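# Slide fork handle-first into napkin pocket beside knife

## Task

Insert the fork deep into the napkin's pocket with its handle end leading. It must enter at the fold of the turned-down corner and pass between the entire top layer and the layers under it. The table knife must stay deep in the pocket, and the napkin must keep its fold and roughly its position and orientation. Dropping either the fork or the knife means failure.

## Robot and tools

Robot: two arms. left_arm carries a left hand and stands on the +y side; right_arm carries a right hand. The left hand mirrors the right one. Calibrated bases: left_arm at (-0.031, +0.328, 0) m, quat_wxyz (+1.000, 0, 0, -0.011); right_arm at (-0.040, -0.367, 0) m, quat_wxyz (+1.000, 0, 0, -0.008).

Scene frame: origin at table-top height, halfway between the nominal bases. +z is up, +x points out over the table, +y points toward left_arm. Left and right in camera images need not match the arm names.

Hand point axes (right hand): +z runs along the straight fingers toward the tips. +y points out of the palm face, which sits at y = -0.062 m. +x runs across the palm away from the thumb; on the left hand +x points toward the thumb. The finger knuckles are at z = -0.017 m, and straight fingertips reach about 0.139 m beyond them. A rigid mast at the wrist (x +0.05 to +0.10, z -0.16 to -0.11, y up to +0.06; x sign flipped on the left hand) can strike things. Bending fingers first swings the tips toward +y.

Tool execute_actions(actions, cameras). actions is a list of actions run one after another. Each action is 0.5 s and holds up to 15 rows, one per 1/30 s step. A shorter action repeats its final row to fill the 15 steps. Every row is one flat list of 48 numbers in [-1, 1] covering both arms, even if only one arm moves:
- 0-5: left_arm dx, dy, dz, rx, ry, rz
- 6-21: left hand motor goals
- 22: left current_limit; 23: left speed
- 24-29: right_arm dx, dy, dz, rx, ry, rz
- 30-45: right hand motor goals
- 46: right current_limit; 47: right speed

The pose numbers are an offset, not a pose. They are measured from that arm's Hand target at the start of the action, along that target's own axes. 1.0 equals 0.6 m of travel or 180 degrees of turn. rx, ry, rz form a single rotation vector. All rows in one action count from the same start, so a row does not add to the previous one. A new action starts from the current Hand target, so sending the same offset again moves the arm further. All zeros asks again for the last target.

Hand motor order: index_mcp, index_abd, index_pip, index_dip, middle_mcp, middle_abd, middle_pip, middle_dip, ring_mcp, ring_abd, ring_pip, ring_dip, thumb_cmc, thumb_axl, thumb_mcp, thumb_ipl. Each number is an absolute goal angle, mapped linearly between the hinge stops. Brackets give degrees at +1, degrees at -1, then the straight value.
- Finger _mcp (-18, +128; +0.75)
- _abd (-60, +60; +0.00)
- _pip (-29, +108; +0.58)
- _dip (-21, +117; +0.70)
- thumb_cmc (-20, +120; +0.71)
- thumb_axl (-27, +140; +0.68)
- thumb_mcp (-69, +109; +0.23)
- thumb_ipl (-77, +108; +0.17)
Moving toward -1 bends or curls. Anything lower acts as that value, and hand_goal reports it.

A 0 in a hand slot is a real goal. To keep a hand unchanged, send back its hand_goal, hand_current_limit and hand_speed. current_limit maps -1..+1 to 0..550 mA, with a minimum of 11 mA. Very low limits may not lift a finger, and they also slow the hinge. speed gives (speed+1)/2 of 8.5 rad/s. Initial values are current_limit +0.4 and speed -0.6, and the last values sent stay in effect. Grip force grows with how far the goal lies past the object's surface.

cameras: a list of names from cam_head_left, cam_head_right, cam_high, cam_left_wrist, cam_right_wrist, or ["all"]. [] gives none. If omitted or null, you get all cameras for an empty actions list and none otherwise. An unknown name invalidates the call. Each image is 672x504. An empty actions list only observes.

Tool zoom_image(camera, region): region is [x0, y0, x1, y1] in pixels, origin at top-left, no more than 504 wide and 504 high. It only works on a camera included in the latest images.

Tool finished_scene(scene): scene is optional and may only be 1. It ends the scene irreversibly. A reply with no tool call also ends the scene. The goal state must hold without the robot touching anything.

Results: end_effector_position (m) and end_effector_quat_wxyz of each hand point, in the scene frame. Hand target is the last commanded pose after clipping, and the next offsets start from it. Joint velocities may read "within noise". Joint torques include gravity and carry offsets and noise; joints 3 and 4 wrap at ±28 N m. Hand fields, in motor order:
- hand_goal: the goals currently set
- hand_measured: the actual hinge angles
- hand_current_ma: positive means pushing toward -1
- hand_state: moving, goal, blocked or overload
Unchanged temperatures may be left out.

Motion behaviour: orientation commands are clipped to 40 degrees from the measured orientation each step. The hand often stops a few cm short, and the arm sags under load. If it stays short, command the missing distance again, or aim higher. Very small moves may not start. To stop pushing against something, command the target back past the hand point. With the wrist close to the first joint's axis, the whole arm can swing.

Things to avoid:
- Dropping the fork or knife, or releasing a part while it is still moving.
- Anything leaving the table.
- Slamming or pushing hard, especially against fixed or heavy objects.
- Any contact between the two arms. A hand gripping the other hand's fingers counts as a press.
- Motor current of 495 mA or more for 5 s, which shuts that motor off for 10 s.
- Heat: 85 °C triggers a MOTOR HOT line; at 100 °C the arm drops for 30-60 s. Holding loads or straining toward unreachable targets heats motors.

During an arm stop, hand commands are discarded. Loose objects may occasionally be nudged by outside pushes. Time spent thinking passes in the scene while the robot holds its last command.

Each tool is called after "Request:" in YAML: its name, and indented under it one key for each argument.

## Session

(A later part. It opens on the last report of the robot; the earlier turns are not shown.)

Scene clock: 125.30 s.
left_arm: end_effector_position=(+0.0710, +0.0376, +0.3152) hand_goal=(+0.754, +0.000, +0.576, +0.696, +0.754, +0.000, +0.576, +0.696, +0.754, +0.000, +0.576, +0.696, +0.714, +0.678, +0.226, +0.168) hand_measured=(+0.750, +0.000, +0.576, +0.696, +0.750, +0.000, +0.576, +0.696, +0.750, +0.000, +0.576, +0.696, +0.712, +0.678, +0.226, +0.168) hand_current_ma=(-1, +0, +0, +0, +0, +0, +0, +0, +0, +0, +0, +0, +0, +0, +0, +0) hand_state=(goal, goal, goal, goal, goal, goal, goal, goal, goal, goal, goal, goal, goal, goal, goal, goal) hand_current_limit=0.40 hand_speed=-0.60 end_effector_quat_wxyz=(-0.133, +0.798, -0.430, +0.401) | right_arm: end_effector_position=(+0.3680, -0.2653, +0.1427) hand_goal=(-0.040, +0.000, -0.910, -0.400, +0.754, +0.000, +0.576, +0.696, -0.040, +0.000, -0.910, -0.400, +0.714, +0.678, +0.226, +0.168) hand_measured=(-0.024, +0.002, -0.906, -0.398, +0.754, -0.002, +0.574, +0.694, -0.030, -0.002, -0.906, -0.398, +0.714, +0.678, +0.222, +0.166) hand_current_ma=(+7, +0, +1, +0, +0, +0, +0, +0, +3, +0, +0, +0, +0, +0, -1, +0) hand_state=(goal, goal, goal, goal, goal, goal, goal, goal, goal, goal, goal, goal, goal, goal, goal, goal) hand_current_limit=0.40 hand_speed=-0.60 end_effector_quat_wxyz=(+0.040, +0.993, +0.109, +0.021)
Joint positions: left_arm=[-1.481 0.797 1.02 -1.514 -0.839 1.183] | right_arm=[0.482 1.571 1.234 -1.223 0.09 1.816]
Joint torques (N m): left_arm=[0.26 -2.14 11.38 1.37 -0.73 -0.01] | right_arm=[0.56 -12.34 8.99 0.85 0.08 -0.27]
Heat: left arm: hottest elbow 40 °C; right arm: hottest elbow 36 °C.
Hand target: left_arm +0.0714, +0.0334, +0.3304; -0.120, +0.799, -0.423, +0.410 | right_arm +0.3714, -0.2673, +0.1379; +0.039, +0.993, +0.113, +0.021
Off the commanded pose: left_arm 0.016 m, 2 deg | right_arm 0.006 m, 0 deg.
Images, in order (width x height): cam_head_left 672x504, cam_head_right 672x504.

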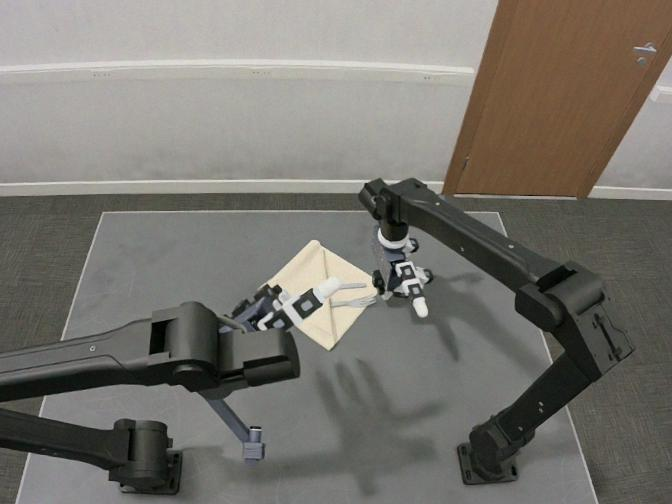

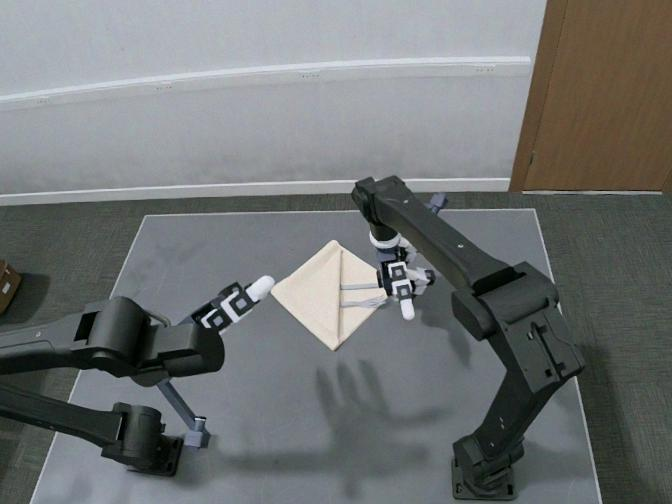

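Request:
execute_actions:
  actions:
    - [[0,0,0,0,0,0,0.754,0,0.576,0.696,0.754,0,0.576,0.696,0.754,0,0.576,0.696,0.714,0.678,0.226,0.168,0.4,-0.6,0,0.001,0.015,0,0,0,-0.04,0,-0.91,-0.4,0.753,0,0.576,0.696,-0.04,0,-0.91,-0.4,0.714,0.678,0.226,0.168,0.4,-0.6]]

Scene clock: 126.33 s.
left_arm: end_effector_position=(+0.0710, +0.0376, +0.3152) hand_goal=(+0.754, +0.000, +0.576, +0.696, +0.754, +0.000, +0.576, +0.696, +0.754, +0.000, +0.576, +0.696, +0.714, +0.678, +0.226, +0.168) hand_measured=(+0.750, +0.000, +0.576, +0.696, +0.750, +0.000, +0.576, +0.696, +0.750, +0.000, +0.576, +0.696, +0.712, +0.678, +0.226, +0.168) hand_current_ma=(-1, +0, +0, +0, +0, +0, +0, +0, +0, +0, +0, +0, +0, +0, +0, +0) hand_state=(goal, goal, goal, goal, goal, goal, goal, goal, goal, goal, goal, goal, goal, goal, goal, goal) hand_current_limit=0.40 hand_speed=-0.60 end_effector_quat_wxyz=(-0.133, +0.798, -0.430, +0.401) | right_arm: end_effector_position=(+0.3688, -0.2656, +0.1347) hand_goal=(-0.040, +0.000, -0.910, -0.400, +0.754, +0.000, +0.576, +0.696, -0.040, +0.000, -0.910, -0.400, +0.714, +0.678, +0.226, +0.168) hand_measured=(-0.024, +0.002, -0.906, -0.398, +0.754, -0.002, +0.574, +0.694, -0.030, -0.002, -0.906, -0.398, +0.714, +0.678, +0.222, +0.166) hand_current_ma=(+7, +0, +1, +0, +0, +0, +0, +0, +3, +0, +0, +0, +0, +0, -1, +0) hand_state=(goal, goal, goal, goal, goal, goal, goal, goal, goal, goal, goal, goal, goal, goal, goal, goal) hand_current_limit=0.40 hand_speed=-0.60 end_effector_quat_wxyz=(+0.040, +0.993, +0.110, +0.022)
Joint positions: left_arm=[-1.481 0.797 1.02 -1.514 -0.839 1.183] | right_arm=[0.481 1.577 1.22 -1.199 0.09 1.813]
Joint torques (N m): left_arm=[0.32 -2.14 11.37 1.37 -0.73 0] | right_arm=[0.38 -11.87 8.83 0.88 0.07 -0.25]
Heat: left arm: hottest elbow 40 °C; right arm: hottest elbow 36 °C.
Hand target: left_arm +0.0714, +0.0334, +0.3304; -0.120, +0.799, -0.423, +0.410 | right_arm +0.3720, -0.2685, +0.1290; +0.039, +0.993, +0.113, +0.021
Off the commanded pose: left_arm 0.016 m, 2 deg | right_arm 0.007 m, 0 deg.

Request:
execute_actions:
  actions:
    - [[0,0,0,0,0,0,0.754,0,0.576,0.696,0.754,0,0.576,0.696,0.754,0,0.576,0.696,0.714,0.678,0.226,0.168,0.4,-0.6,0.003,-0.006,-0.01,0,0,0,-0.04,0,-0.91,-0.4,0.753,0,0.576,0.696,-0.04,0,-0.91,-0.4,0.714,0.678,0.226,0.168,0.4,-0.6],[0,0,0,0,0,0,0.754,0,0.576,0.696,0.754,0,0.576,0.696,0.754,0,0.576,0.696,0.714,0.678,0.226,0.168,0.4,-0.6,0.005,-0.015,-0.0118,0,0,0,-0.04,0,-0.91,-0.4,0.753,0,0.576,0.696,-0.04,0,-0.91,-0.4,0.714,0.678,0.226,0.168,0.4,-0.6],[0,0,0,0,0,0,0.754,0,0.576,0.696,0.754,0,0.576,0.696,0.754,0,0.576,0.696,0.714,0.678,0.226,0.168,0.4,-0.6,0.006,-0.0235,-0.0118,0,0,0,-0.04,0,-0.91,-0.4,0.753,0,0.576,0.696,-0.04,0,-0.91,-0.4,0.714,0.678,0.226,0.168,0.4,-0.6]]
  cameras: ["cam_head_right","cam_head_left"]

Request:
zoom_image:
  camera: "cam_head_right"
  region: [340, 265, 420, 325]

Request:
zoom_image:
  camera: "cam_head_left"
  region: [330, 265, 420, 335]

Scene clock: 127.30 s.
left_arm: end_effector_position=(+0.0710, +0.0376, +0.3152) hand_goal=(+0.754, +0.000, +0.576, +0.696, +0.754, +0.000, +0.576, +0.696, +0.754, +0.000, +0.576, +0.696, +0.714, +0.678, +0.226, +0.168) hand_measured=(+0.750, +0.000, +0.576, +0.696, +0.750, +0.000, +0.576, +0.696, +0.750, +0.000, +0.576, +0.696, +0.712, +0.678, +0.226, +0.168) hand_current_ma=(-1, +0, +0, +0, +0, +0, +0, +0, +0, +0, +0, +0, +0, +0, +0, +0) hand_state=(goal, goal, goal, goal, goal, goal, goal, goal, goal, goal, goal, goal, goal, goal, goal, goal) hand_current_limit=0.40 hand_speed=-0.60 end_effector_quat_wxyz=(-0.133, +0.798, -0.430, +0.401) | right_arm: end_effector_position=(+0.3674, -0.2604, +0.1302) hand_goal=(-0.040, +0.000, -0.910, -0.400, +0.754, +0.000, +0.576, +0.696, -0.040, +0.000, -0.910, -0.400, +0.714, +0.678, +0.226, +0.168) hand_measured=(-0.024, +0.002, -0.906, -0.398, +0.754, -0.002, +0.574, +0.694, -0.030, -0.002, -0.906, -0.398, +0.714, +0.678, +0.222, +0.166) hand_current_ma=(+7, +0, +1, +0, +0, +0, +0, +0, +3, +0, +0, +0, +0, +0, -1, +0) hand_state=(goal, goal, goal, goal, goal, goal, goal, goal, goal, goal, goal, goal, goal, goal, goal, goal) hand_current_limit=0.40 hand_speed=-0.60 end_effector_quat_wxyz=(+0.041, +0.992, +0.117, +0.017)
Joint positions: left_arm=[-1.481 0.797 1.02 -1.514 -0.839 1.183] | right_arm=[0.494 1.588 1.22 -1.199 0.09 1.813]
Joint torques (N m): left_arm=[0.26 -2.14 11.37 1.39 -0.72 -0.01] | right_arm=[1.61 -11.99 11.48 0.12 0.08 0.03]
Heat: left arm: hottest elbow 40 °C; right arm: hottest elbow 36 °C.
Hand target: left_arm +0.0714, +0.0334, +0.3304; -0.120, +0.799, -0.423, +0.410 | right_arm +0.3720, -0.2533, +0.1349; +0.039, +0.993, +0.114, +0.021
Off the commanded pose: left_arm 0.016 m, 2 deg | right_arm 0.010 m, 1 deg.
Images, in order (width x height): cam_head_left 672x504, cam_head_right 672x504.

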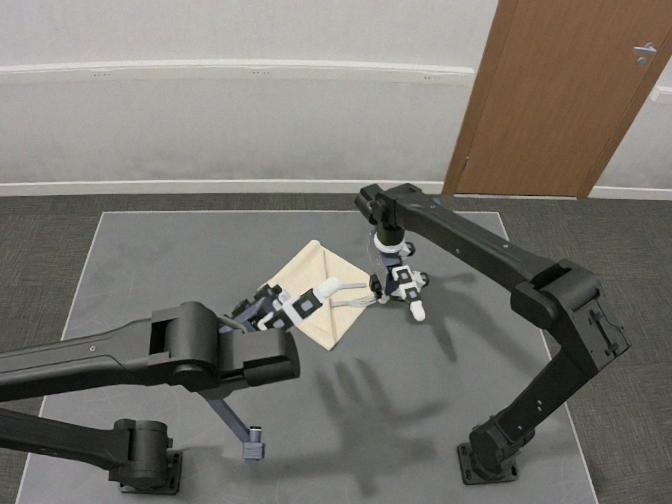

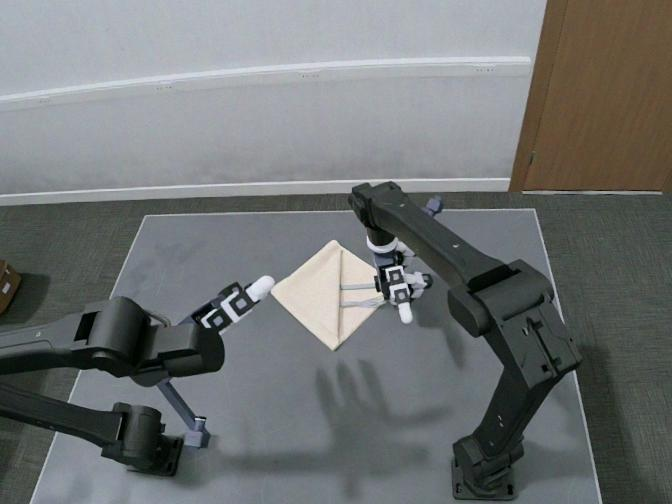

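Scaled by 6.300 from the camera's 672x504 image, which has a finer 960x720 frame.

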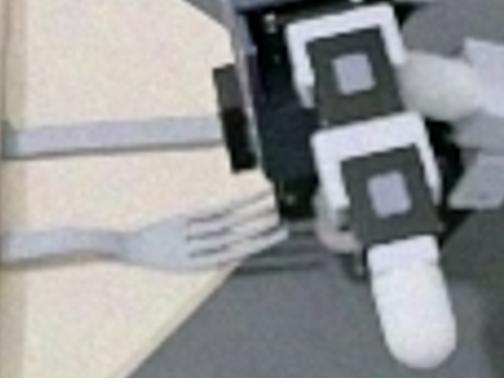

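Scaled by 5.600 from the camera's 672x504 image, which has a finer 960x720 frame.

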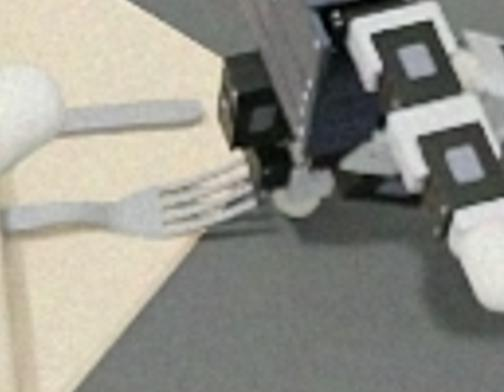

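Request:
execute_actions:
  actions:
    - [[0,0,0,0,0,0,0.754,0,0.576,0.696,0.754,0,0.576,0.696,0.754,0,0.576,0.696,0.714,0.678,0.226,0.168,0.4,-0.6,0.0005,0.001,-0.01,0,0,0,-0.04,0,-0.91,-0.4,0.753,0,0.576,0.696,-0.04,0,-0.91,-0.4,0.714,0.678,0.226,0.168,0.4,-0.6],[0,0,0,0,0,0,0.754,0,0.576,0.696,0.754,0,0.576,0.696,0.754,0,0.576,0.696,0.714,0.678,0.226,0.168,0.4,-0.6,0.001,0.002,-0.022,0,0,0,-0.04,0,-0.91,-0.4,0.753,0,0.576,0.696,-0.04,0,-0.91,-0.4,0.714,0.678,0.226,0.168,0.4,-0.6]]

Scene clock: 128.33 s.
left_arm: end_effector_position=(+0.0710, +0.0376, +0.3152) hand_goal=(+0.754, +0.000, +0.576, +0.696, +0.754, +0.000, +0.576, +0.696, +0.754, +0.000, +0.576, +0.696, +0.714, +0.678, +0.226, +0.168) hand_measured=(+0.750, +0.000, +0.576, +0.696, +0.750, +0.000, +0.576, +0.696, +0.750, +0.000, +0.576, +0.696, +0.712, +0.678, +0.226, +0.168) hand_current_ma=(-1, +0, +0, +0, +0, +0, +0, +0, +0, +0, +0, +0, +0, +0, +0, +0) hand_state=(goal, goal, goal, goal, goal, goal, goal, goal, goal, goal, goal, goal, goal, goal, goal, goal) hand_current_limit=0.40 hand_speed=-0.60 end_effector_quat_wxyz=(-0.133, +0.798, -0.430, +0.401) | right_arm: end_effector_position=(+0.3605, -0.2639, +0.1316) hand_goal=(-0.040, +0.000, -0.910, -0.400, +0.754, +0.000, +0.576, +0.696, -0.040, +0.000, -0.910, -0.400, +0.714, +0.678, +0.226, +0.168) hand_measured=(-0.024, +0.002, -0.906, -0.398, +0.754, -0.002, +0.574, +0.694, -0.030, -0.002, -0.906, -0.398, +0.714, +0.678, +0.222, +0.166) hand_current_ma=(+7, +0, +1, +0, +0, +0, +0, +0, +3, +0, +0, +0, +0, +0, -1, +0) hand_state=(goal, goal, goal, goal, goal, goal, goal, goal, goal, goal, goal, goal, goal, goal, goal, goal) hand_current_limit=0.40 hand_speed=-0.60 end_effector_quat_wxyz=(+0.047, +0.992, +0.117, +0.002)
Joint positions: left_arm=[-1.481 0.797 1.02 -1.514 -0.839 1.183] | right_arm=[0.494 1.588 1.22 -1.231 0.09 1.814]
Joint torques (N m): left_arm=[0.32 -2.14 11.37 1.4 -0.73 0] | right_arm=[1.55 -12.98 13.31 -0.01 0.07 0.03]
Heat: left arm: hottest elbow 40 °C; right arm: hottest elbow 36 °C.
Hand target: left_arm +0.0714, +0.0334, +0.3304; -0.120, +0.799, -0.423, +0.410 | right_arm +0.3722, -0.2534, +0.1482; +0.039, +0.993, +0.113, +0.021
Off the commanded pose: left_arm 0.016 m, 2 deg | right_arm 0.023 m, 2 deg.

Request:
execute_actions:
  actions:
    - [[0,0,0,0,0,0,0.754,0,0.576,0.696,0.754,0,0.576,0.696,0.754,0,0.576,0.696,0.714,0.678,0.226,0.168,0.4,-0.6,0.005,0.001,-0.01,0,0,0,-0.04,0,-0.91,-0.4,0.753,0,0.576,0.696,-0.04,0,-0.91,-0.4,0.714,0.678,0.226,0.168,0.4,-0.6],[0,0,0,0,0,0,0.754,0,0.576,0.696,0.754,0,0.576,0.696,0.754,0,0.576,0.696,0.714,0.678,0.226,0.168,0.4,-0.6,0.011,0.002,-0.02,0,0,0,-0.04,0,-0.91,-0.4,0.753,0,0.576,0.696,-0.04,0,-0.91,-0.4,0.714,0.678,0.226,0.168,0.4,-0.6]]

Scene clock: 129.33 s.
left_arm: end_effector_position=(+0.0710, +0.0376, +0.3152) hand_goal=(+0.754, +0.000, +0.576, +0.696, +0.754, +0.000, +0.576, +0.696, +0.754, +0.000, +0.576, +0.696, +0.714, +0.678, +0.226, +0.168) hand_measured=(+0.750, +0.000, +0.576, +0.696, +0.750, +0.000, +0.576, +0.696, +0.750, +0.000, +0.576, +0.696, +0.712, +0.678, +0.226, +0.168) hand_current_ma=(-1, +0, +0, +0, +0, +0, +0, +0, +0, +0, +0, +0, +0, +0, +0, +0) hand_state=(goal, goal, goal, goal, goal, goal, goal, goal, goal, goal, goal, goal, goal, goal, goal, goal) hand_current_limit=0.40 hand_speed=-0.60 end_effector_quat_wxyz=(-0.133, +0.798, -0.430, +0.401) | right_arm: end_effector_position=(+0.3624, -0.2630, +0.1419) hand_goal=(-0.040, +0.000, -0.910, -0.400, +0.754, +0.000, +0.576, +0.696, -0.040, +0.000, -0.910, -0.400, +0.714, +0.678, +0.226, +0.168) hand_measured=(-0.024, +0.002, -0.906, -0.398, +0.754, -0.002, +0.574, +0.694, -0.030, -0.002, -0.906, -0.398, +0.714, +0.678, +0.222, +0.166) hand_current_ma=(+7, +0, +1, +0, +0, +0, +0, +0, +3, +0, +0, +0, +0, +0, -1, +0) hand_state=(goal, goal, goal, goal, goal, goal, goal, goal, goal, goal, goal, goal, goal, goal, goal, goal) hand_current_limit=0.40 hand_speed=-0.60 end_effector_quat_wxyz=(+0.048, +0.992, +0.117, -0.001)
Joint positions: left_arm=[-1.481 0.797 1.02 -1.514 -0.839 1.183] | right_arm=[0.494 1.588 1.248 -1.266 0.09 1.814]
Joint torques (N m): left_arm=[0.21 -2.14 11.38 1.37 -0.73 -0.01] | right_arm=[1.32 -12.57 14.35 -0.03 0.08 0]
Heat: left arm: hottest elbow 40 °C; right arm: hottest elbow 36 °C.
Hand target: left_arm +0.0714, +0.0334, +0.3304; -0.120, +0.799, -0.423, +0.410 | right_arm +0.3782, -0.2522, +0.1604; +0.039, +0.993, +0.113, +0.021
Off the commanded pose: left_arm 0.016 m, 2 deg | right_arm 0.027 m, 3 deg.

Request:
execute_actions:
  actions:
    - [[0,0,0,0,0,0,0.754,0,0.576,0.696,0.754,0,0.576,0.696,0.754,0,0.576,0.696,0.714,0.678,0.226,0.168,0.4,-0.6,0.01,-0.005,0.005,0,0,0,-0.04,0,-0.91,-0.4,0.753,0,0.576,0.696,-0.04,0,-0.91,-0.4,0.714,0.678,0.226,0.168,0.4,-0.6],[0,0,0,0,0,0,0.754,0,0.576,0.696,0.754,0,0.576,0.696,0.754,0,0.576,0.696,0.714,0.678,0.226,0.168,0.4,-0.6,0.0204,-0.010,0.0093,0,0,0,-0.04,0,-0.91,-0.4,0.753,0,0.576,0.696,-0.04,0,-0.91,-0.4,0.714,0.678,0.226,0.168,0.4,-0.6]]
  cameras: ["cam_head_right","cam_head_left"]

Request:
zoom_image:
  camera: "cam_head_right"
  region: [340, 265, 420, 325]

Request:
zoom_image:
  camera: "cam_head_left"
  region: [330, 265, 420, 335]

Scene clock: 130.43 s.
left_arm: end_effector_position=(+0.0710, +0.0376, +0.3152) hand_goal=(+0.754, +0.000, +0.576, +0.696, +0.754, +0.000, +0.576, +0.696, +0.754, +0.000, +0.576, +0.696, +0.714, +0.678, +0.226, +0.168) hand_measured=(+0.750, +0.000, +0.576, +0.696, +0.750, +0.000, +0.576, +0.696, +0.750, +0.000, +0.576, +0.696, +0.712, +0.678, +0.226, +0.168) hand_current_ma=(-1, +0, +0, +0, +0, +0, +0, +0, +0, +0, +0, +0, +0, +0, +0, +0) hand_state=(goal, goal, goal, goal, goal, goal, goal, goal, goal, goal, goal, goal, goal, goal, goal, goal) hand_current_limit=0.40 hand_speed=-0.60 end_effector_quat_wxyz=(-0.133, +0.798, -0.430, +0.401) | right_arm: end_effector_position=(+0.3722, -0.2579, +0.1396) hand_goal=(-0.040, +0.000, -0.910, -0.400, +0.754, +0.000, +0.576, +0.696, -0.040, +0.000, -0.910, -0.400, +0.714, +0.678, +0.226, +0.168) hand_measured=(-0.024, +0.002, -0.906, -0.398, +0.754, -0.002, +0.574, +0.694, -0.030, -0.002, -0.906, -0.398, +0.714, +0.678, +0.222, +0.166) hand_current_ma=(+7, +0, +1, +0, +0, +0, +0, +0, +3, +0, +0, +0, +0, +0, -1, +0) hand_state=(goal, goal, goal, goal, goal, goal, goal, goal, goal, goal, goal, goal, goal, goal, goal, goal) hand_current_limit=0.40 hand_speed=-0.60 end_effector_quat_wxyz=(+0.048, +0.992, +0.117, -0.001)
Joint positions: left_arm=[-1.481 0.797 1.02 -1.514 -0.839 1.183] | right_arm=[0.494 1.618 1.277 -1.266 0.09 1.814]
Joint torques (N m): left_arm=[0.26 -2.14 11.37 1.4 -0.73 0] | right_arm=[1.61 -12.51 14.48 0.2 0.08 0.03]
Heat: left arm: hottest elbow 41 °C; right arm: hottest elbow 36 °C.
Hand target: left_arm +0.0714, +0.0334, +0.3304; -0.120, +0.799, -0.423, +0.410 | right_arm +0.3890, -0.2440, +0.1547; +0.039, +0.993, +0.113, +0.020
Off the commanded pose: left_arm 0.016 m, 2 deg | right_arm 0.027 m, 3 deg.
Images, in order (width x height): cam_head_left 672x504, cam_head_right 672x504.

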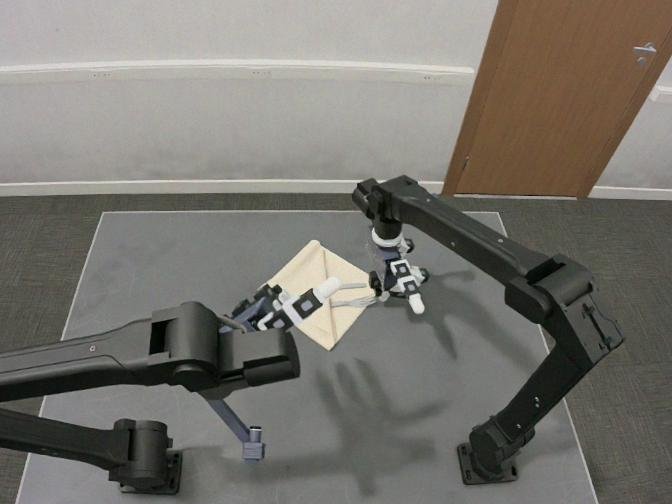

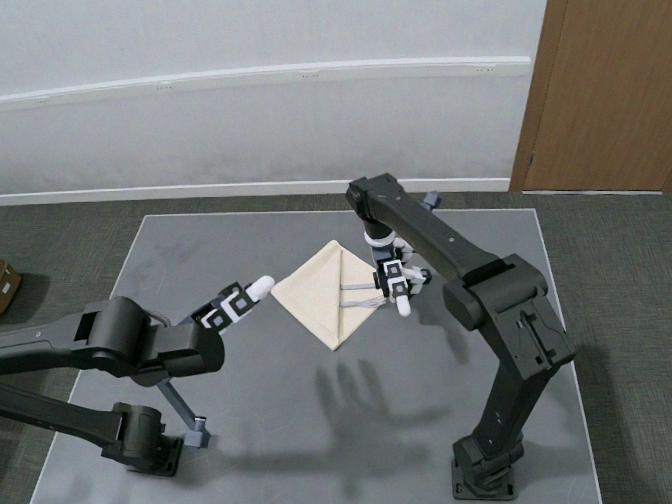

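Scaled by 6.300 from the camera's 672x504 image, which has a finer 960x720 frame.

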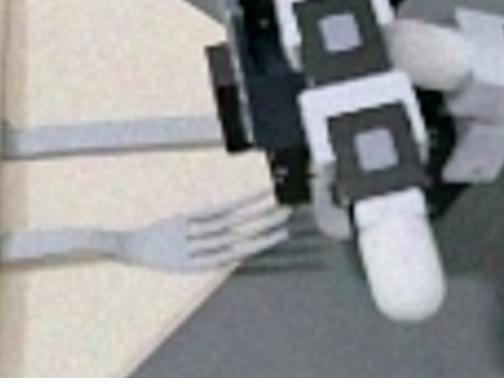

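Scaled by 5.600 from the camera's 672x504 image, which has a finer 960x720 frame.

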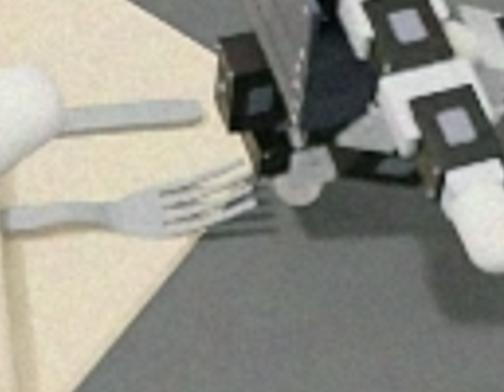

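Request:
execute_actions:
  actions:
    - [[0,0,0,0,0,0,0.754,0,0.576,0.696,0.754,0,0.576,0.696,0.754,0,0.576,0.696,0.714,0.678,0.226,0.168,0.4,-0.6,0.0026,-0.006,0,0,0,0,-0.04,0,-0.91,-0.4,0.753,0,0.576,0.696,-0.04,0,-0.91,-0.4,0.714,0.678,0.226,0.168,0.4,-0.6],[0,0,0,0,0,0,0.754,0,0.576,0.696,0.754,0,0.576,0.696,0.754,0,0.576,0.696,0.714,0.678,0.226,0.168,0.4,-0.6,0.0052,-0.0125,-0.001,0,0,0,-0.04,0,-0.91,-0.4,0.753,0,0.576,0.696,-0.04,0,-0.91,-0.4,0.714,0.678,0.226,0.168,0.4,-0.6],[0,0,0,0,0,0,0.754,0,0.576,0.696,0.754,0,0.576,0.696,0.754,0,0.576,0.696,0.714,0.678,0.226,0.168,0.4,-0.6,0.0078,-0.0187,-0.0013,0,0,0,-0.04,0,-0.91,-0.4,0.753,0,0.576,0.696,-0.04,0,-0.91,-0.4,0.714,0.678,0.226,0.168,0.4,-0.6]]
  cameras: ["cam_head_right","cam_head_left"]

Request:
zoom_image:
  camera: "cam_head_right"
  region: [340, 265, 420, 325]

Request:
zoom_image:
  camera: "cam_head_left"
  region: [330, 265, 420, 335]

Scene clock: 131.37 s.
left_arm: end_effector_position=(+0.0710, +0.0376, +0.3152) hand_goal=(+0.754, +0.000, +0.576, +0.696, +0.754, +0.000, +0.576, +0.696, +0.754, +0.000, +0.576, +0.696, +0.714, +0.678, +0.226, +0.168) hand_measured=(+0.750, +0.000, +0.576, +0.696, +0.750, +0.000, +0.576, +0.696, +0.750, +0.000, +0.576, +0.696, +0.712, +0.678, +0.226, +0.168) hand_current_ma=(-1, +0, +0, +0, +0, +0, +0, +0, +0, +0, +0, +0, +0, +0, +0, +0) hand_state=(goal, goal, goal, goal, goal, goal, goal, goal, goal, goal, goal, goal, goal, goal, goal, goal) hand_current_limit=0.40 hand_speed=-0.60 end_effector_quat_wxyz=(-0.133, +0.798, -0.430, +0.401) | right_arm: end_effector_position=(+0.3756, -0.2447, +0.1398) hand_goal=(-0.040, +0.000, -0.910, -0.400, +0.754, +0.000, +0.576, +0.696, -0.040, +0.000, -0.910, -0.400, +0.714, +0.678, +0.226, +0.168) hand_measured=(-0.024, +0.002, -0.906, -0.398, +0.752, -0.002, +0.574, +0.694, -0.030, -0.002, -0.906, -0.398, +0.714, +0.678, +0.222, +0.166) hand_current_ma=(+7, +0, +1, +0, +0, +0, +0, +0, +3, +0, +0, +0, +0, +0, -1, +0) hand_state=(goal, goal, goal, goal, goal, goal, goal, goal, goal, goal, goal, goal, goal, goal, goal, goal) hand_current_limit=0.40 hand_speed=-0.60 end_effector_quat_wxyz=(+0.047, +0.992, +0.119, +0.003)
Joint positions: left_arm=[-1.481 0.797 1.02 -1.514 -0.839 1.183] | right_arm=[0.516 1.635 1.3 -1.266 0.09 1.832]
Joint torques (N m): left_arm=[0.26 -2.08 11.36 1.37 -0.73 0] | right_arm=[1.26 -12.69 14.58 -0.01 0.09 0.05]
Heat: left arm: hottest elbow 41 °C; right arm: hottest elbow 36 °C.
Hand target: left_arm +0.0714, +0.0334, +0.3304; -0.120, +0.799, -0.423, +0.410 | right_arm +0.3911, -0.2321, +0.1548; +0.039, +0.993, +0.113, +0.021
Off the commanded pose: left_arm 0.016 m, 2 deg | right_arm 0.025 m, 2 deg.
Images, in order (width x height): cam_head_left 672x504, cam_head_right 672x504.

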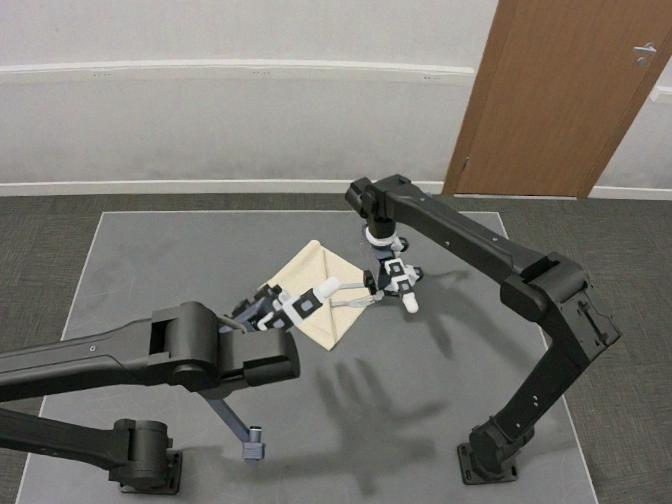

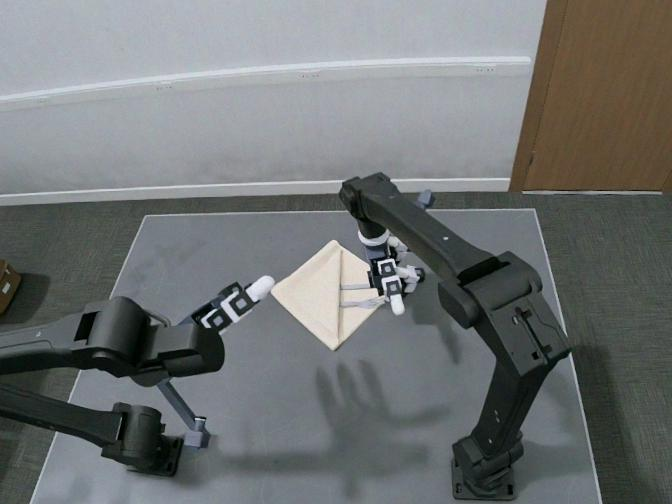

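Scaled by 6.300 from the camera's 672x504 image, which has a finer 960x720 frame.

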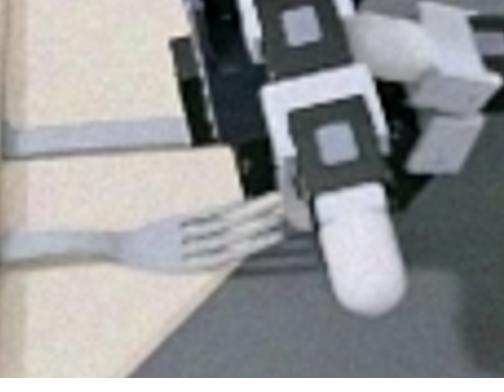

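Scaled by 5.600 from the camera's 672x504 image, which has a finer 960x720 frame.

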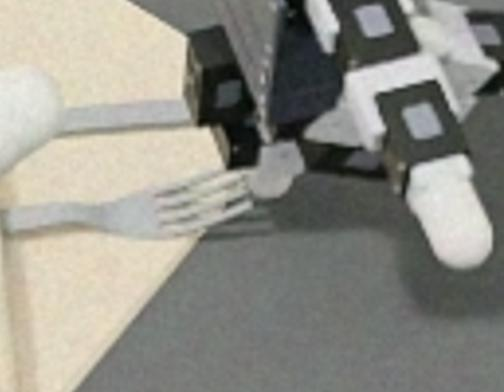

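Request:
execute_actions:
  actions:
    - [[0,0,0,0,0,0,0.754,0,0.576,0.696,0.754,0,0.576,0.696,0.754,0,0.576,0.696,0.714,0.678,0.226,0.168,0.4,-0.6,0.001,-0.0065,0,0,0,0,-0.04,0,-0.91,-0.4,0.753,0,0.576,0.696,-0.04,0,-0.91,-0.4,0.714,0.678,0.226,0.168,0.4,-0.6],[0,0,0,0,0,0,0.754,0,0.576,0.696,0.754,0,0.576,0.696,0.754,0,0.576,0.696,0.714,0.678,0.226,0.168,0.4,-0.6,0.0022,-0.013,-0.001,0,0,0,-0.04,0,-0.91,-0.4,0.753,0,0.576,0.696,-0.04,0,-0.91,-0.4,0.714,0.678,0.226,0.168,0.4,-0.6],[0,0,0,0,0,0,0.754,0,0.576,0.696,0.754,0,0.576,0.696,0.754,0,0.576,0.696,0.714,0.678,0.226,0.168,0.4,-0.6,0.0035,-0.0195,-0.0015,0,0,0,-0.04,0,-0.91,-0.4,0.753,0,0.576,0.696,-0.04,0,-0.91,-0.4,0.714,0.678,0.226,0.168,0.4,-0.6]]
  cameras: ["cam_head_right","cam_head_left"]

Request:
zoom_image:
  camera: "cam_head_right"
  region: [330, 265, 410, 325]

Request:
zoom_image:
  camera: "cam_head_left"
  region: [320, 265, 410, 335]

Scene clock: 132.40 s.
left_arm: end_effector_position=(+0.0710, +0.0376, +0.3152) hand_goal=(+0.754, +0.000, +0.576, +0.696, +0.754, +0.000, +0.576, +0.696, +0.754, +0.000, +0.576, +0.696, +0.714, +0.678, +0.226, +0.168) hand_measured=(+0.750, +0.000, +0.576, +0.696, +0.750, +0.000, +0.576, +0.696, +0.750, +0.000, +0.576, +0.696, +0.712, +0.678, +0.226, +0.168) hand_current_ma=(-1, +0, +0, +0, +0, +0, +0, +0, +0, +0, +0, +0, +0, +0, +0, +0) hand_state=(goal, goal, goal, goal, goal, goal, goal, goal, goal, goal, goal, goal, goal, goal, goal, goal) hand_current_limit=0.40 hand_speed=-0.60 end_effector_quat_wxyz=(-0.133, +0.798, -0.430, +0.401) | right_arm: end_effector_position=(+0.3755, -0.2334, +0.1400) hand_goal=(-0.040, +0.000, -0.910, -0.400, +0.754, +0.000, +0.576, +0.696, -0.040, +0.000, -0.910, -0.400, +0.714, +0.678, +0.226, +0.168) hand_measured=(-0.024, +0.002, -0.906, -0.398, +0.752, -0.002, +0.574, +0.694, -0.030, -0.002, -0.906, -0.398, +0.714, +0.678, +0.222, +0.166) hand_current_ma=(+7, +0, +1, +0, +0, +0, +0, +0, +3, +0, +0, +0, +0, +0, -1, +0) hand_state=(goal, goal, goal, goal, goal, goal, goal, goal, goal, goal, goal, goal, goal, goal, goal, goal) hand_current_limit=0.40 hand_speed=-0.60 end_effector_quat_wxyz=(+0.048, +0.992, +0.119, +0.003)
Joint positions: left_arm=[-1.481 0.797 1.02 -1.514 -0.839 1.183] | right_arm=[0.537 1.648 1.317 -1.271 0.09 1.853]
Joint torques (N m): left_arm=[0.26 -2.14 11.36 1.37 -0.73 -0.01] | right_arm=[1.61 -12.81 14.53 -0.05 0.09 0.1]
Heat: left arm: hottest elbow 41 °C; right arm: hottest elbow 36 °C.
Hand target: left_arm +0.0714, +0.0334, +0.3304; -0.120, +0.799, -0.423, +0.410 | right_arm +0.3905, -0.2202, +0.1549; +0.039, +0.993, +0.113, +0.021
Off the commanded pose: left_arm 0.016 m, 2 deg | right_arm 0.025 m, 2 deg.
Images, in order (width x height): cam_head_left 672x504, cam_head_right 672x504.

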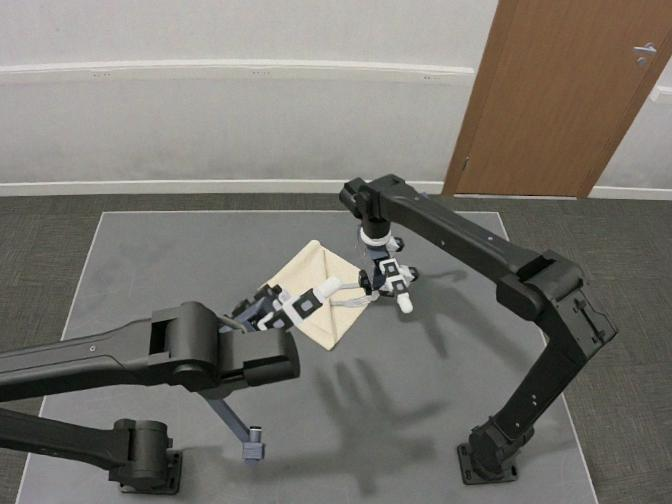

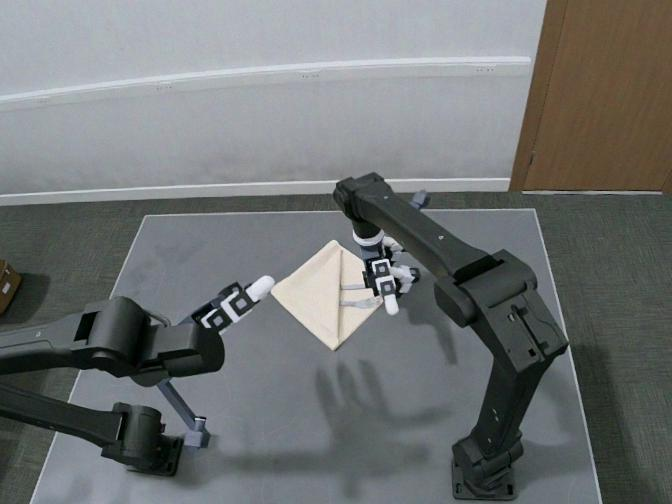

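Scaled by 6.300 from the camera's 672x504 image, which has a finer 960x720 frame.

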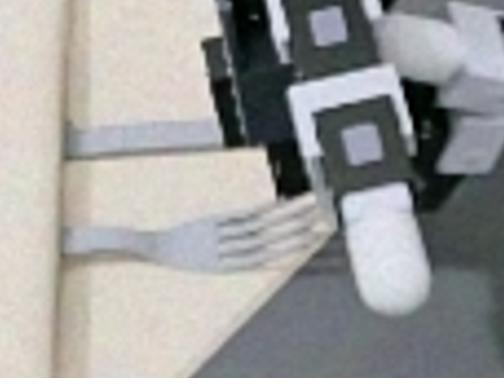

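Scaled by 5.600 from the camera's 672x504 image, which has a finer 960x720 frame.

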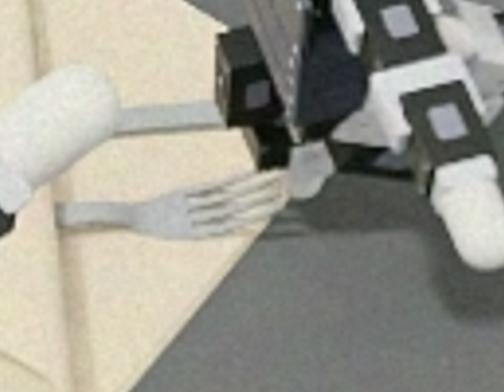

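Request:
execute_actions:
  actions:
    - [[0,0,0,0,0,0,0.754,0,0.576,0.696,0.754,0,0.576,0.696,0.754,0,0.576,0.696,0.714,0.678,0.226,0.168,0.4,-0.6,0.001,-0.0055,0,0,0,0,-0.04,0,-0.91,-0.4,0.753,0,0.576,0.696,-0.04,0,-0.91,-0.4,0.714,0.678,0.226,0.168,0.4,-0.6],[0,0,0,0,0,0,0.754,0,0.576,0.696,0.754,0,0.576,0.696,0.754,0,0.576,0.696,0.714,0.678,0.226,0.168,0.4,-0.6,0.0022,-0.011,-0.001,0,0,0,-0.04,0,-0.91,-0.4,0.753,0,0.576,0.696,-0.04,0,-0.91,-0.4,0.714,0.678,0.226,0.168,0.4,-0.6],[0,0,0,0,0,0,0.754,0,0.576,0.696,0.754,0,0.576,0.696,0.754,0,0.576,0.696,0.714,0.678,0.226,0.168,0.4,-0.6,0.0035,-0.0162,-0.0012,0,0,0,-0.04,0,-0.91,-0.4,0.753,0,0.576,0.696,-0.04,0,-0.91,-0.4,0.714,0.678,0.226,0.168,0.4,-0.6]]
  cameras: ["cam_head_right","cam_head_left"]

Request:
zoom_image:
  camera: "cam_head_right"
  region: [330, 265, 410, 325]

Request:
zoom_image:
  camera: "cam_head_right"
  region: [260, 230, 410, 360]

Scene clock: 133.53 s.
left_arm: end_effector_position=(+0.0710, +0.0376, +0.3152) hand_goal=(+0.754, +0.000, +0.576, +0.696, +0.754, +0.000, +0.576, +0.696, +0.754, +0.000, +0.576, +0.696, +0.714, +0.678, +0.226, +0.168) hand_measured=(+0.750, +0.000, +0.576, +0.696, +0.750, +0.000, +0.576, +0.696, +0.750, +0.000, +0.576, +0.696, +0.712, +0.678, +0.226, +0.168) hand_current_ma=(-1, +0, +0, +0, +0, +0, +0, +0, +0, +0, +0, +0, +0, +0, +0, +0) hand_state=(goal, goal, goal, goal, goal, goal, goal, goal, goal, goal, goal, goal, goal, goal, goal, goal) hand_current_limit=0.40 hand_speed=-0.60 end_effector_quat_wxyz=(-0.133, +0.798, -0.430, +0.401) | right_arm: end_effector_position=(+0.3757, -0.2242, +0.1400) hand_goal=(-0.040, +0.000, -0.910, -0.400, +0.754, +0.000, +0.576, +0.696, -0.040, +0.000, -0.910, -0.400, +0.714, +0.678, +0.226, +0.168) hand_measured=(-0.024, +0.002, -0.906, -0.398, +0.752, -0.002, +0.574, +0.694, -0.030, -0.002, -0.906, -0.398, +0.714, +0.678, +0.222, +0.166) hand_current_ma=(+7, +0, +1, +0, +0, +0, +0, +0, +3, +0, +0, +0, +0, +0, -1, +0) hand_state=(goal, goal, goal, goal, goal, goal, goal, goal, goal, goal, goal, goal, goal, goal, goal, goal) hand_current_limit=0.40 hand_speed=-0.60 end_effector_quat_wxyz=(+0.048, +0.992, +0.118, +0.003)
Joint positions: left_arm=[-1.481 0.797 1.02 -1.514 -0.839 1.183] | right_arm=[0.553 1.661 1.333 -1.276 0.09 1.871]
Joint torques (N m): left_arm=[0.26 -2.14 11.37 1.39 -0.73 -0.01] | right_arm=[0.97 -13.04 14.61 -0.02 0.09 0.04]
Heat: left arm: hottest elbow 41 °C; right arm: hottest elbow 37 °C.
Hand target: left_arm +0.0714, +0.0334, +0.3304; -0.120, +0.799, -0.423, +0.410 | right_arm +0.3903, -0.2103, +0.1548; +0.039, +0.993, +0.113, +0.021
Off the commanded pose: left_arm 0.016 m, 2 deg | right_arm 0.025 m, 2 deg.
Images, in order (width x height): cam_head_left 672x504, cam_head_right 672x504.

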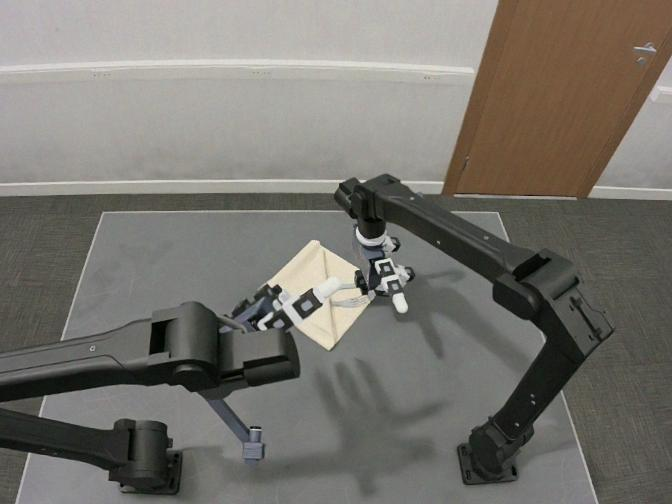

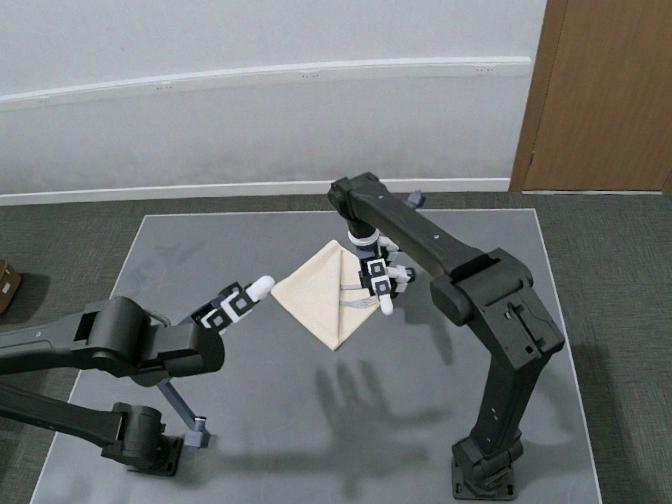

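Scaled by 6.300 from the camera's 672x504 image, which has a finer 960x720 frame.

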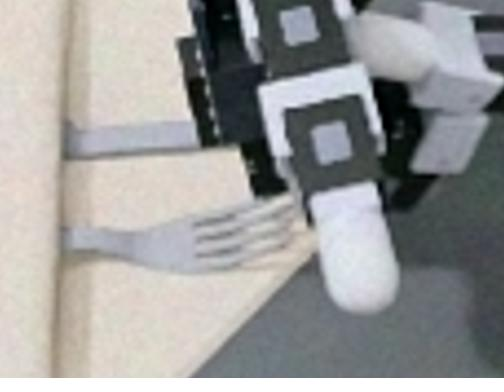

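Scaled by 3.360 from the camera's 672x504 image, which has a finer 960x720 frame.

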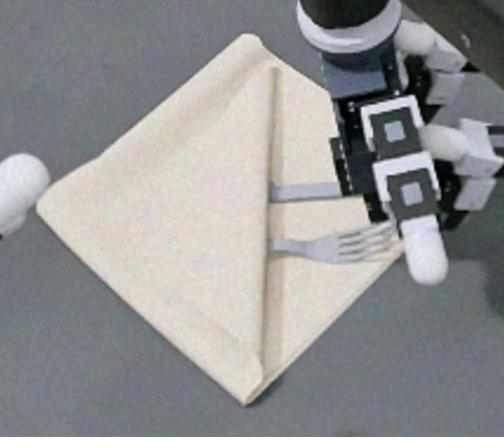

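Request:
execute_actions:
  actions:
    - [[0,0,0,0,0,0,0.754,0,0.576,0.696,0.754,0,0.576,0.696,0.754,0,0.576,0.696,0.714,0.678,0.226,0.168,0.4,-0.6,-0.005,0.02,-0.003,0,0,0,-0.04,0,-0.91,-0.4,0.753,0,0.576,0.696,-0.04,0,-0.91,-0.4,0.714,0.678,0.226,0.168,0.4,-0.6],[0,0,0,0,0,0,0.754,0,0.576,0.696,0.754,0,0.576,0.696,0.754,0,0.576,0.696,0.714,0.678,0.226,0.168,0.4,-0.6,-0.009,0.04,-0.006,0,0,0,-0.04,0,-0.91,-0.4,0.753,0,0.576,0.696,-0.04,0,-0.91,-0.4,0.714,0.678,0.226,0.168,0.4,-0.6],[0,0,0,0,0,0,0.754,0,0.576,0.696,0.754,0,0.576,0.696,0.754,0,0.576,0.696,0.714,0.678,0.226,0.168,0.4,-0.6,-0.014,0.06,-0.008,0,0,0,-0.04,0,-0.91,-0.4,0.753,0,0.576,0.696,-0.04,0,-0.91,-0.4,0.714,0.678,0.226,0.168,0.4,-0.6],[0,0,0,0,0,0,0.754,0,0.576,0.696,0.754,0,0.576,0.696,0.754,0,0.576,0.696,0.714,0.678,0.226,0.168,0.4,-0.6,-0.0183,0.0824,-0.0106,0,0,0,-0.04,0,-0.91,-0.4,0.753,0,0.576,0.696,-0.04,0,-0.91,-0.4,0.714,0.678,0.226,0.168,0.4,-0.6]]
    - [[0,0,0,0,0,0,0.754,0,0.576,0.696,0.754,0,0.576,0.696,0.754,0,0.576,0.696,0.714,0.678,0.226,0.168,0.4,-0.6,-0.002,0.015,-0.026,0,0,0,-0.04,0,-0.91,-0.4,0.753,0,0.576,0.696,-0.04,0,-0.91,-0.4,0.714,0.678,0.226,0.168,0.4,-0.6],[0,0,0,0,0,0,0.754,0,0.576,0.696,0.754,0,0.576,0.696,0.754,0,0.576,0.696,0.714,0.678,0.226,0.168,0.4,-0.6,-0.004,0.031,-0.053,0,0,0,-0.04,0,-0.91,-0.4,0.753,0,0.576,0.696,-0.04,0,-0.91,-0.4,0.714,0.678,0.226,0.168,0.4,-0.6],[0,0,0,0,0,0,0.754,0,0.576,0.696,0.754,0,0.576,0.696,0.754,0,0.576,0.696,0.714,0.678,0.226,0.168,0.4,-0.6,-0.007,0.047,-0.08,0,0,0,-0.04,0,-0.91,-0.4,0.753,0,0.576,0.696,-0.04,0,-0.91,-0.4,0.714,0.678,0.226,0.168,0.4,-0.6],[0,0,0,0,0,0,0.754,0,0.576,0.696,0.754,0,0.576,0.696,0.754,0,0.576,0.696,0.714,0.678,0.226,0.168,0.4,-0.6,-0.01,0.063,-0.107,0,0,0,-0.04,0,-0.91,-0.4,0.753,0,0.576,0.696,-0.04,0,-0.91,-0.4,0.714,0.678,0.226,0.168,0.4,-0.6],[0,0,0,0,0,0,0.754,0,0.576,0.696,0.754,0,0.576,0.696,0.754,0,0.576,0.696,0.714,0.678,0.226,0.168,0.4,-0.6,-0.0133,0.08,-0.133,0,0,0,-0.04,0,-0.91,-0.4,0.753,0,0.576,0.696,-0.04,0,-0.91,-0.4,0.714,0.678,0.226,0.168,0.4,-0.6]]
  cameras: ["all"]

Request:
zoom_image:
  camera: "cam_head_right"
  region: [265, 235, 405, 355]

Request:
zoom_image:
  camera: "cam_high"
  region: [240, 180, 380, 310]

Scene clock: 135.53 s.
left_arm: end_effector_position=(+0.0710, +0.0376, +0.3152) hand_goal=(+0.754, +0.000, +0.576, +0.696, +0.754, +0.000, +0.576, +0.696, +0.754, +0.000, +0.576, +0.696, +0.714, +0.678, +0.226, +0.168) hand_measured=(+0.750, +0.000, +0.576, +0.696, +0.750, +0.000, +0.576, +0.696, +0.750, +0.000, +0.576, +0.696, +0.712, +0.678, +0.226, +0.168) hand_current_ma=(-1, +0, +0, +0, +0, +0, +0, +0, +0, +0, +0, +0, +0, +0, +0, +0) hand_state=(goal, goal, goal, goal, goal, goal, goal, goal, goal, goal, goal, goal, goal, goal, goal, goal) hand_current_limit=0.40 hand_speed=-0.60 end_effector_quat_wxyz=(-0.133, +0.798, -0.430, +0.401) | right_arm: end_effector_position=(+0.3749, -0.3083, +0.2314) hand_goal=(-0.040, +0.000, -0.910, -0.400, +0.754, +0.000, +0.576, +0.696, -0.040, +0.000, -0.910, -0.400, +0.714, +0.678, +0.226, +0.168) hand_measured=(-0.024, +0.002, -0.906, -0.398, +0.752, -0.002, +0.574, +0.694, -0.030, -0.002, -0.906, -0.398, +0.714, +0.678, +0.222, +0.166) hand_current_ma=(+7, +0, +0, +0, +0, +0, +0, +0, +3, +0, +0, +0, +0, +0, -1, +0) hand_state=(goal, goal, goal, goal, goal, goal, goal, goal, goal, goal, goal, goal, goal, goal, goal, goal) hand_current_limit=0.40 hand_speed=-0.60 end_effector_quat_wxyz=(+0.046, +0.993, +0.106, +0.004)
Joint positions: left_arm=[-1.481 0.797 1.02 -1.514 -0.839 1.183] | right_arm=[0.388 1.513 1.403 -1.476 0.091 1.729]
Joint torques (N m): left_arm=[0.21 -2.14 11.37 1.37 -0.73 0] | right_arm=[1.08 -11.46 14.42 0.01 0.06 -0.29]
Heat: left arm: hottest elbow 41 °C; right arm: hottest elbow 37 °C.
Hand target: left_arm +0.0714, +0.0334, +0.3304; -0.120, +0.799, -0.423, +0.410 | right_arm +0.3894, -0.3028, +0.2480; +0.039, +0.993, +0.114, +0.021
Off the commanded pose: left_arm 0.016 m, 2 deg | right_arm 0.023 m, 2 deg.
camera_calibration:
cam_right_wrist: T_world_to_cam=[[-0.603707, -0.790548, 0.102823, -0.0165383], [-0.446628, 0.442233, 0.777787, 0.0552994], [-0.660349, 0.423632, -0.62006, 0.642221], [0, 0, 0, 1]] pos_world=[0.438804, -0.309595, 0.356905]

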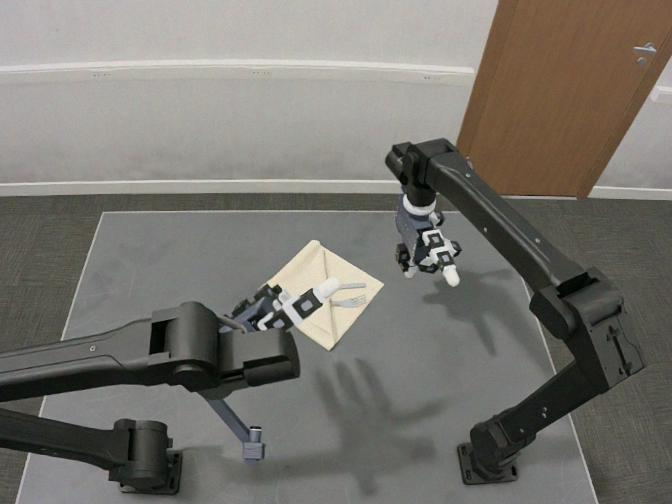

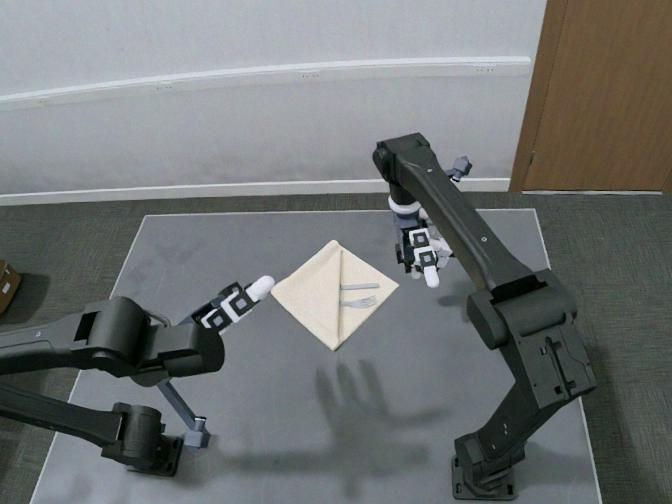

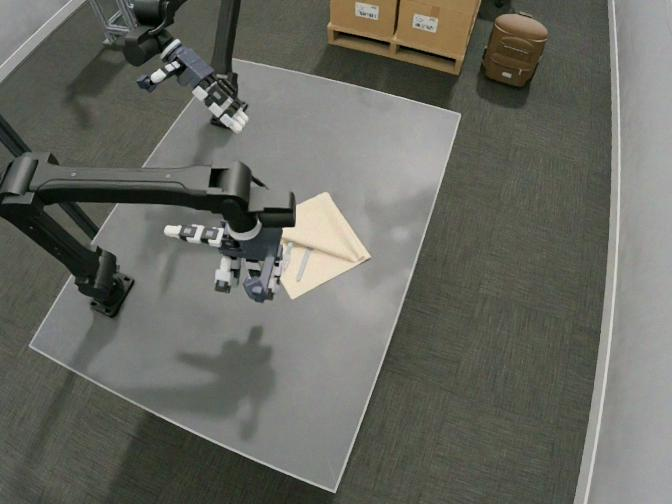

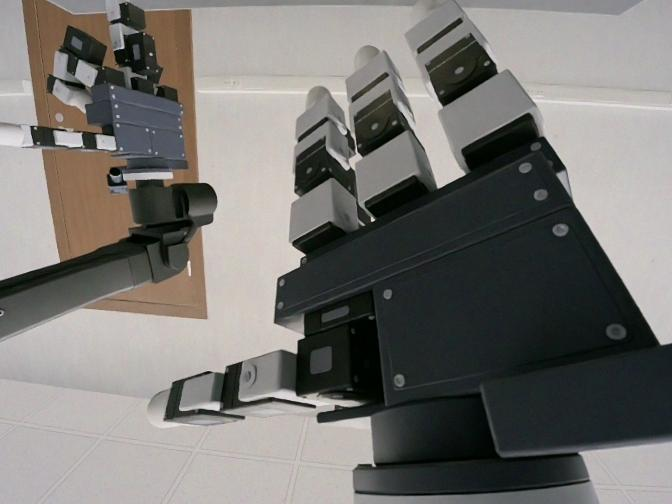

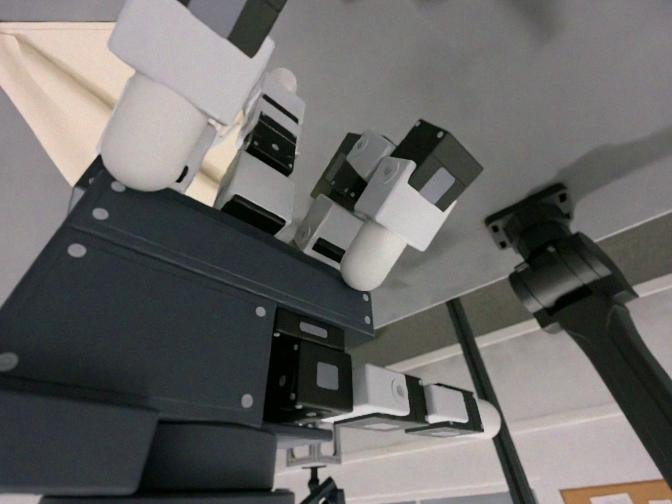

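Scaled by 3.600 from the camera's 672x504 image, which has a finer 960x720 frame.

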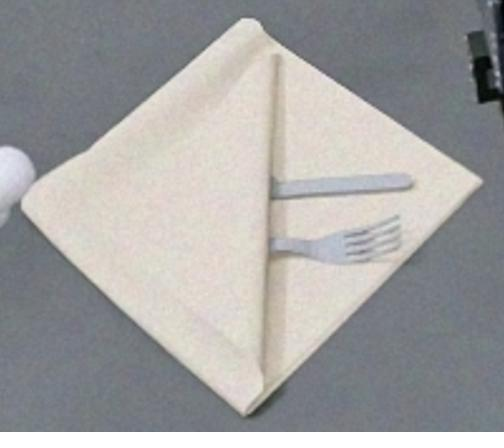

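Scaled by 3.600 from the camera's 672x504 image, which has a finer 960x720 frame.

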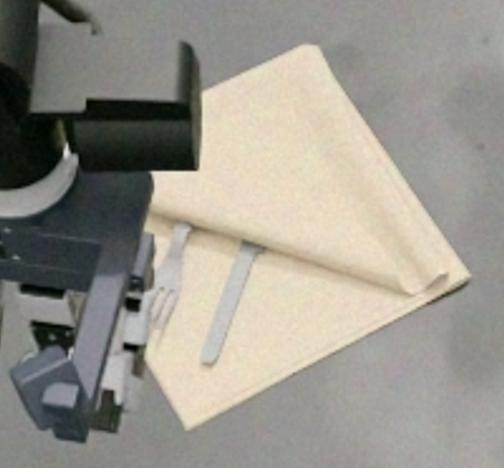

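Request:
finished_scene:

The scene is finished: the task was done.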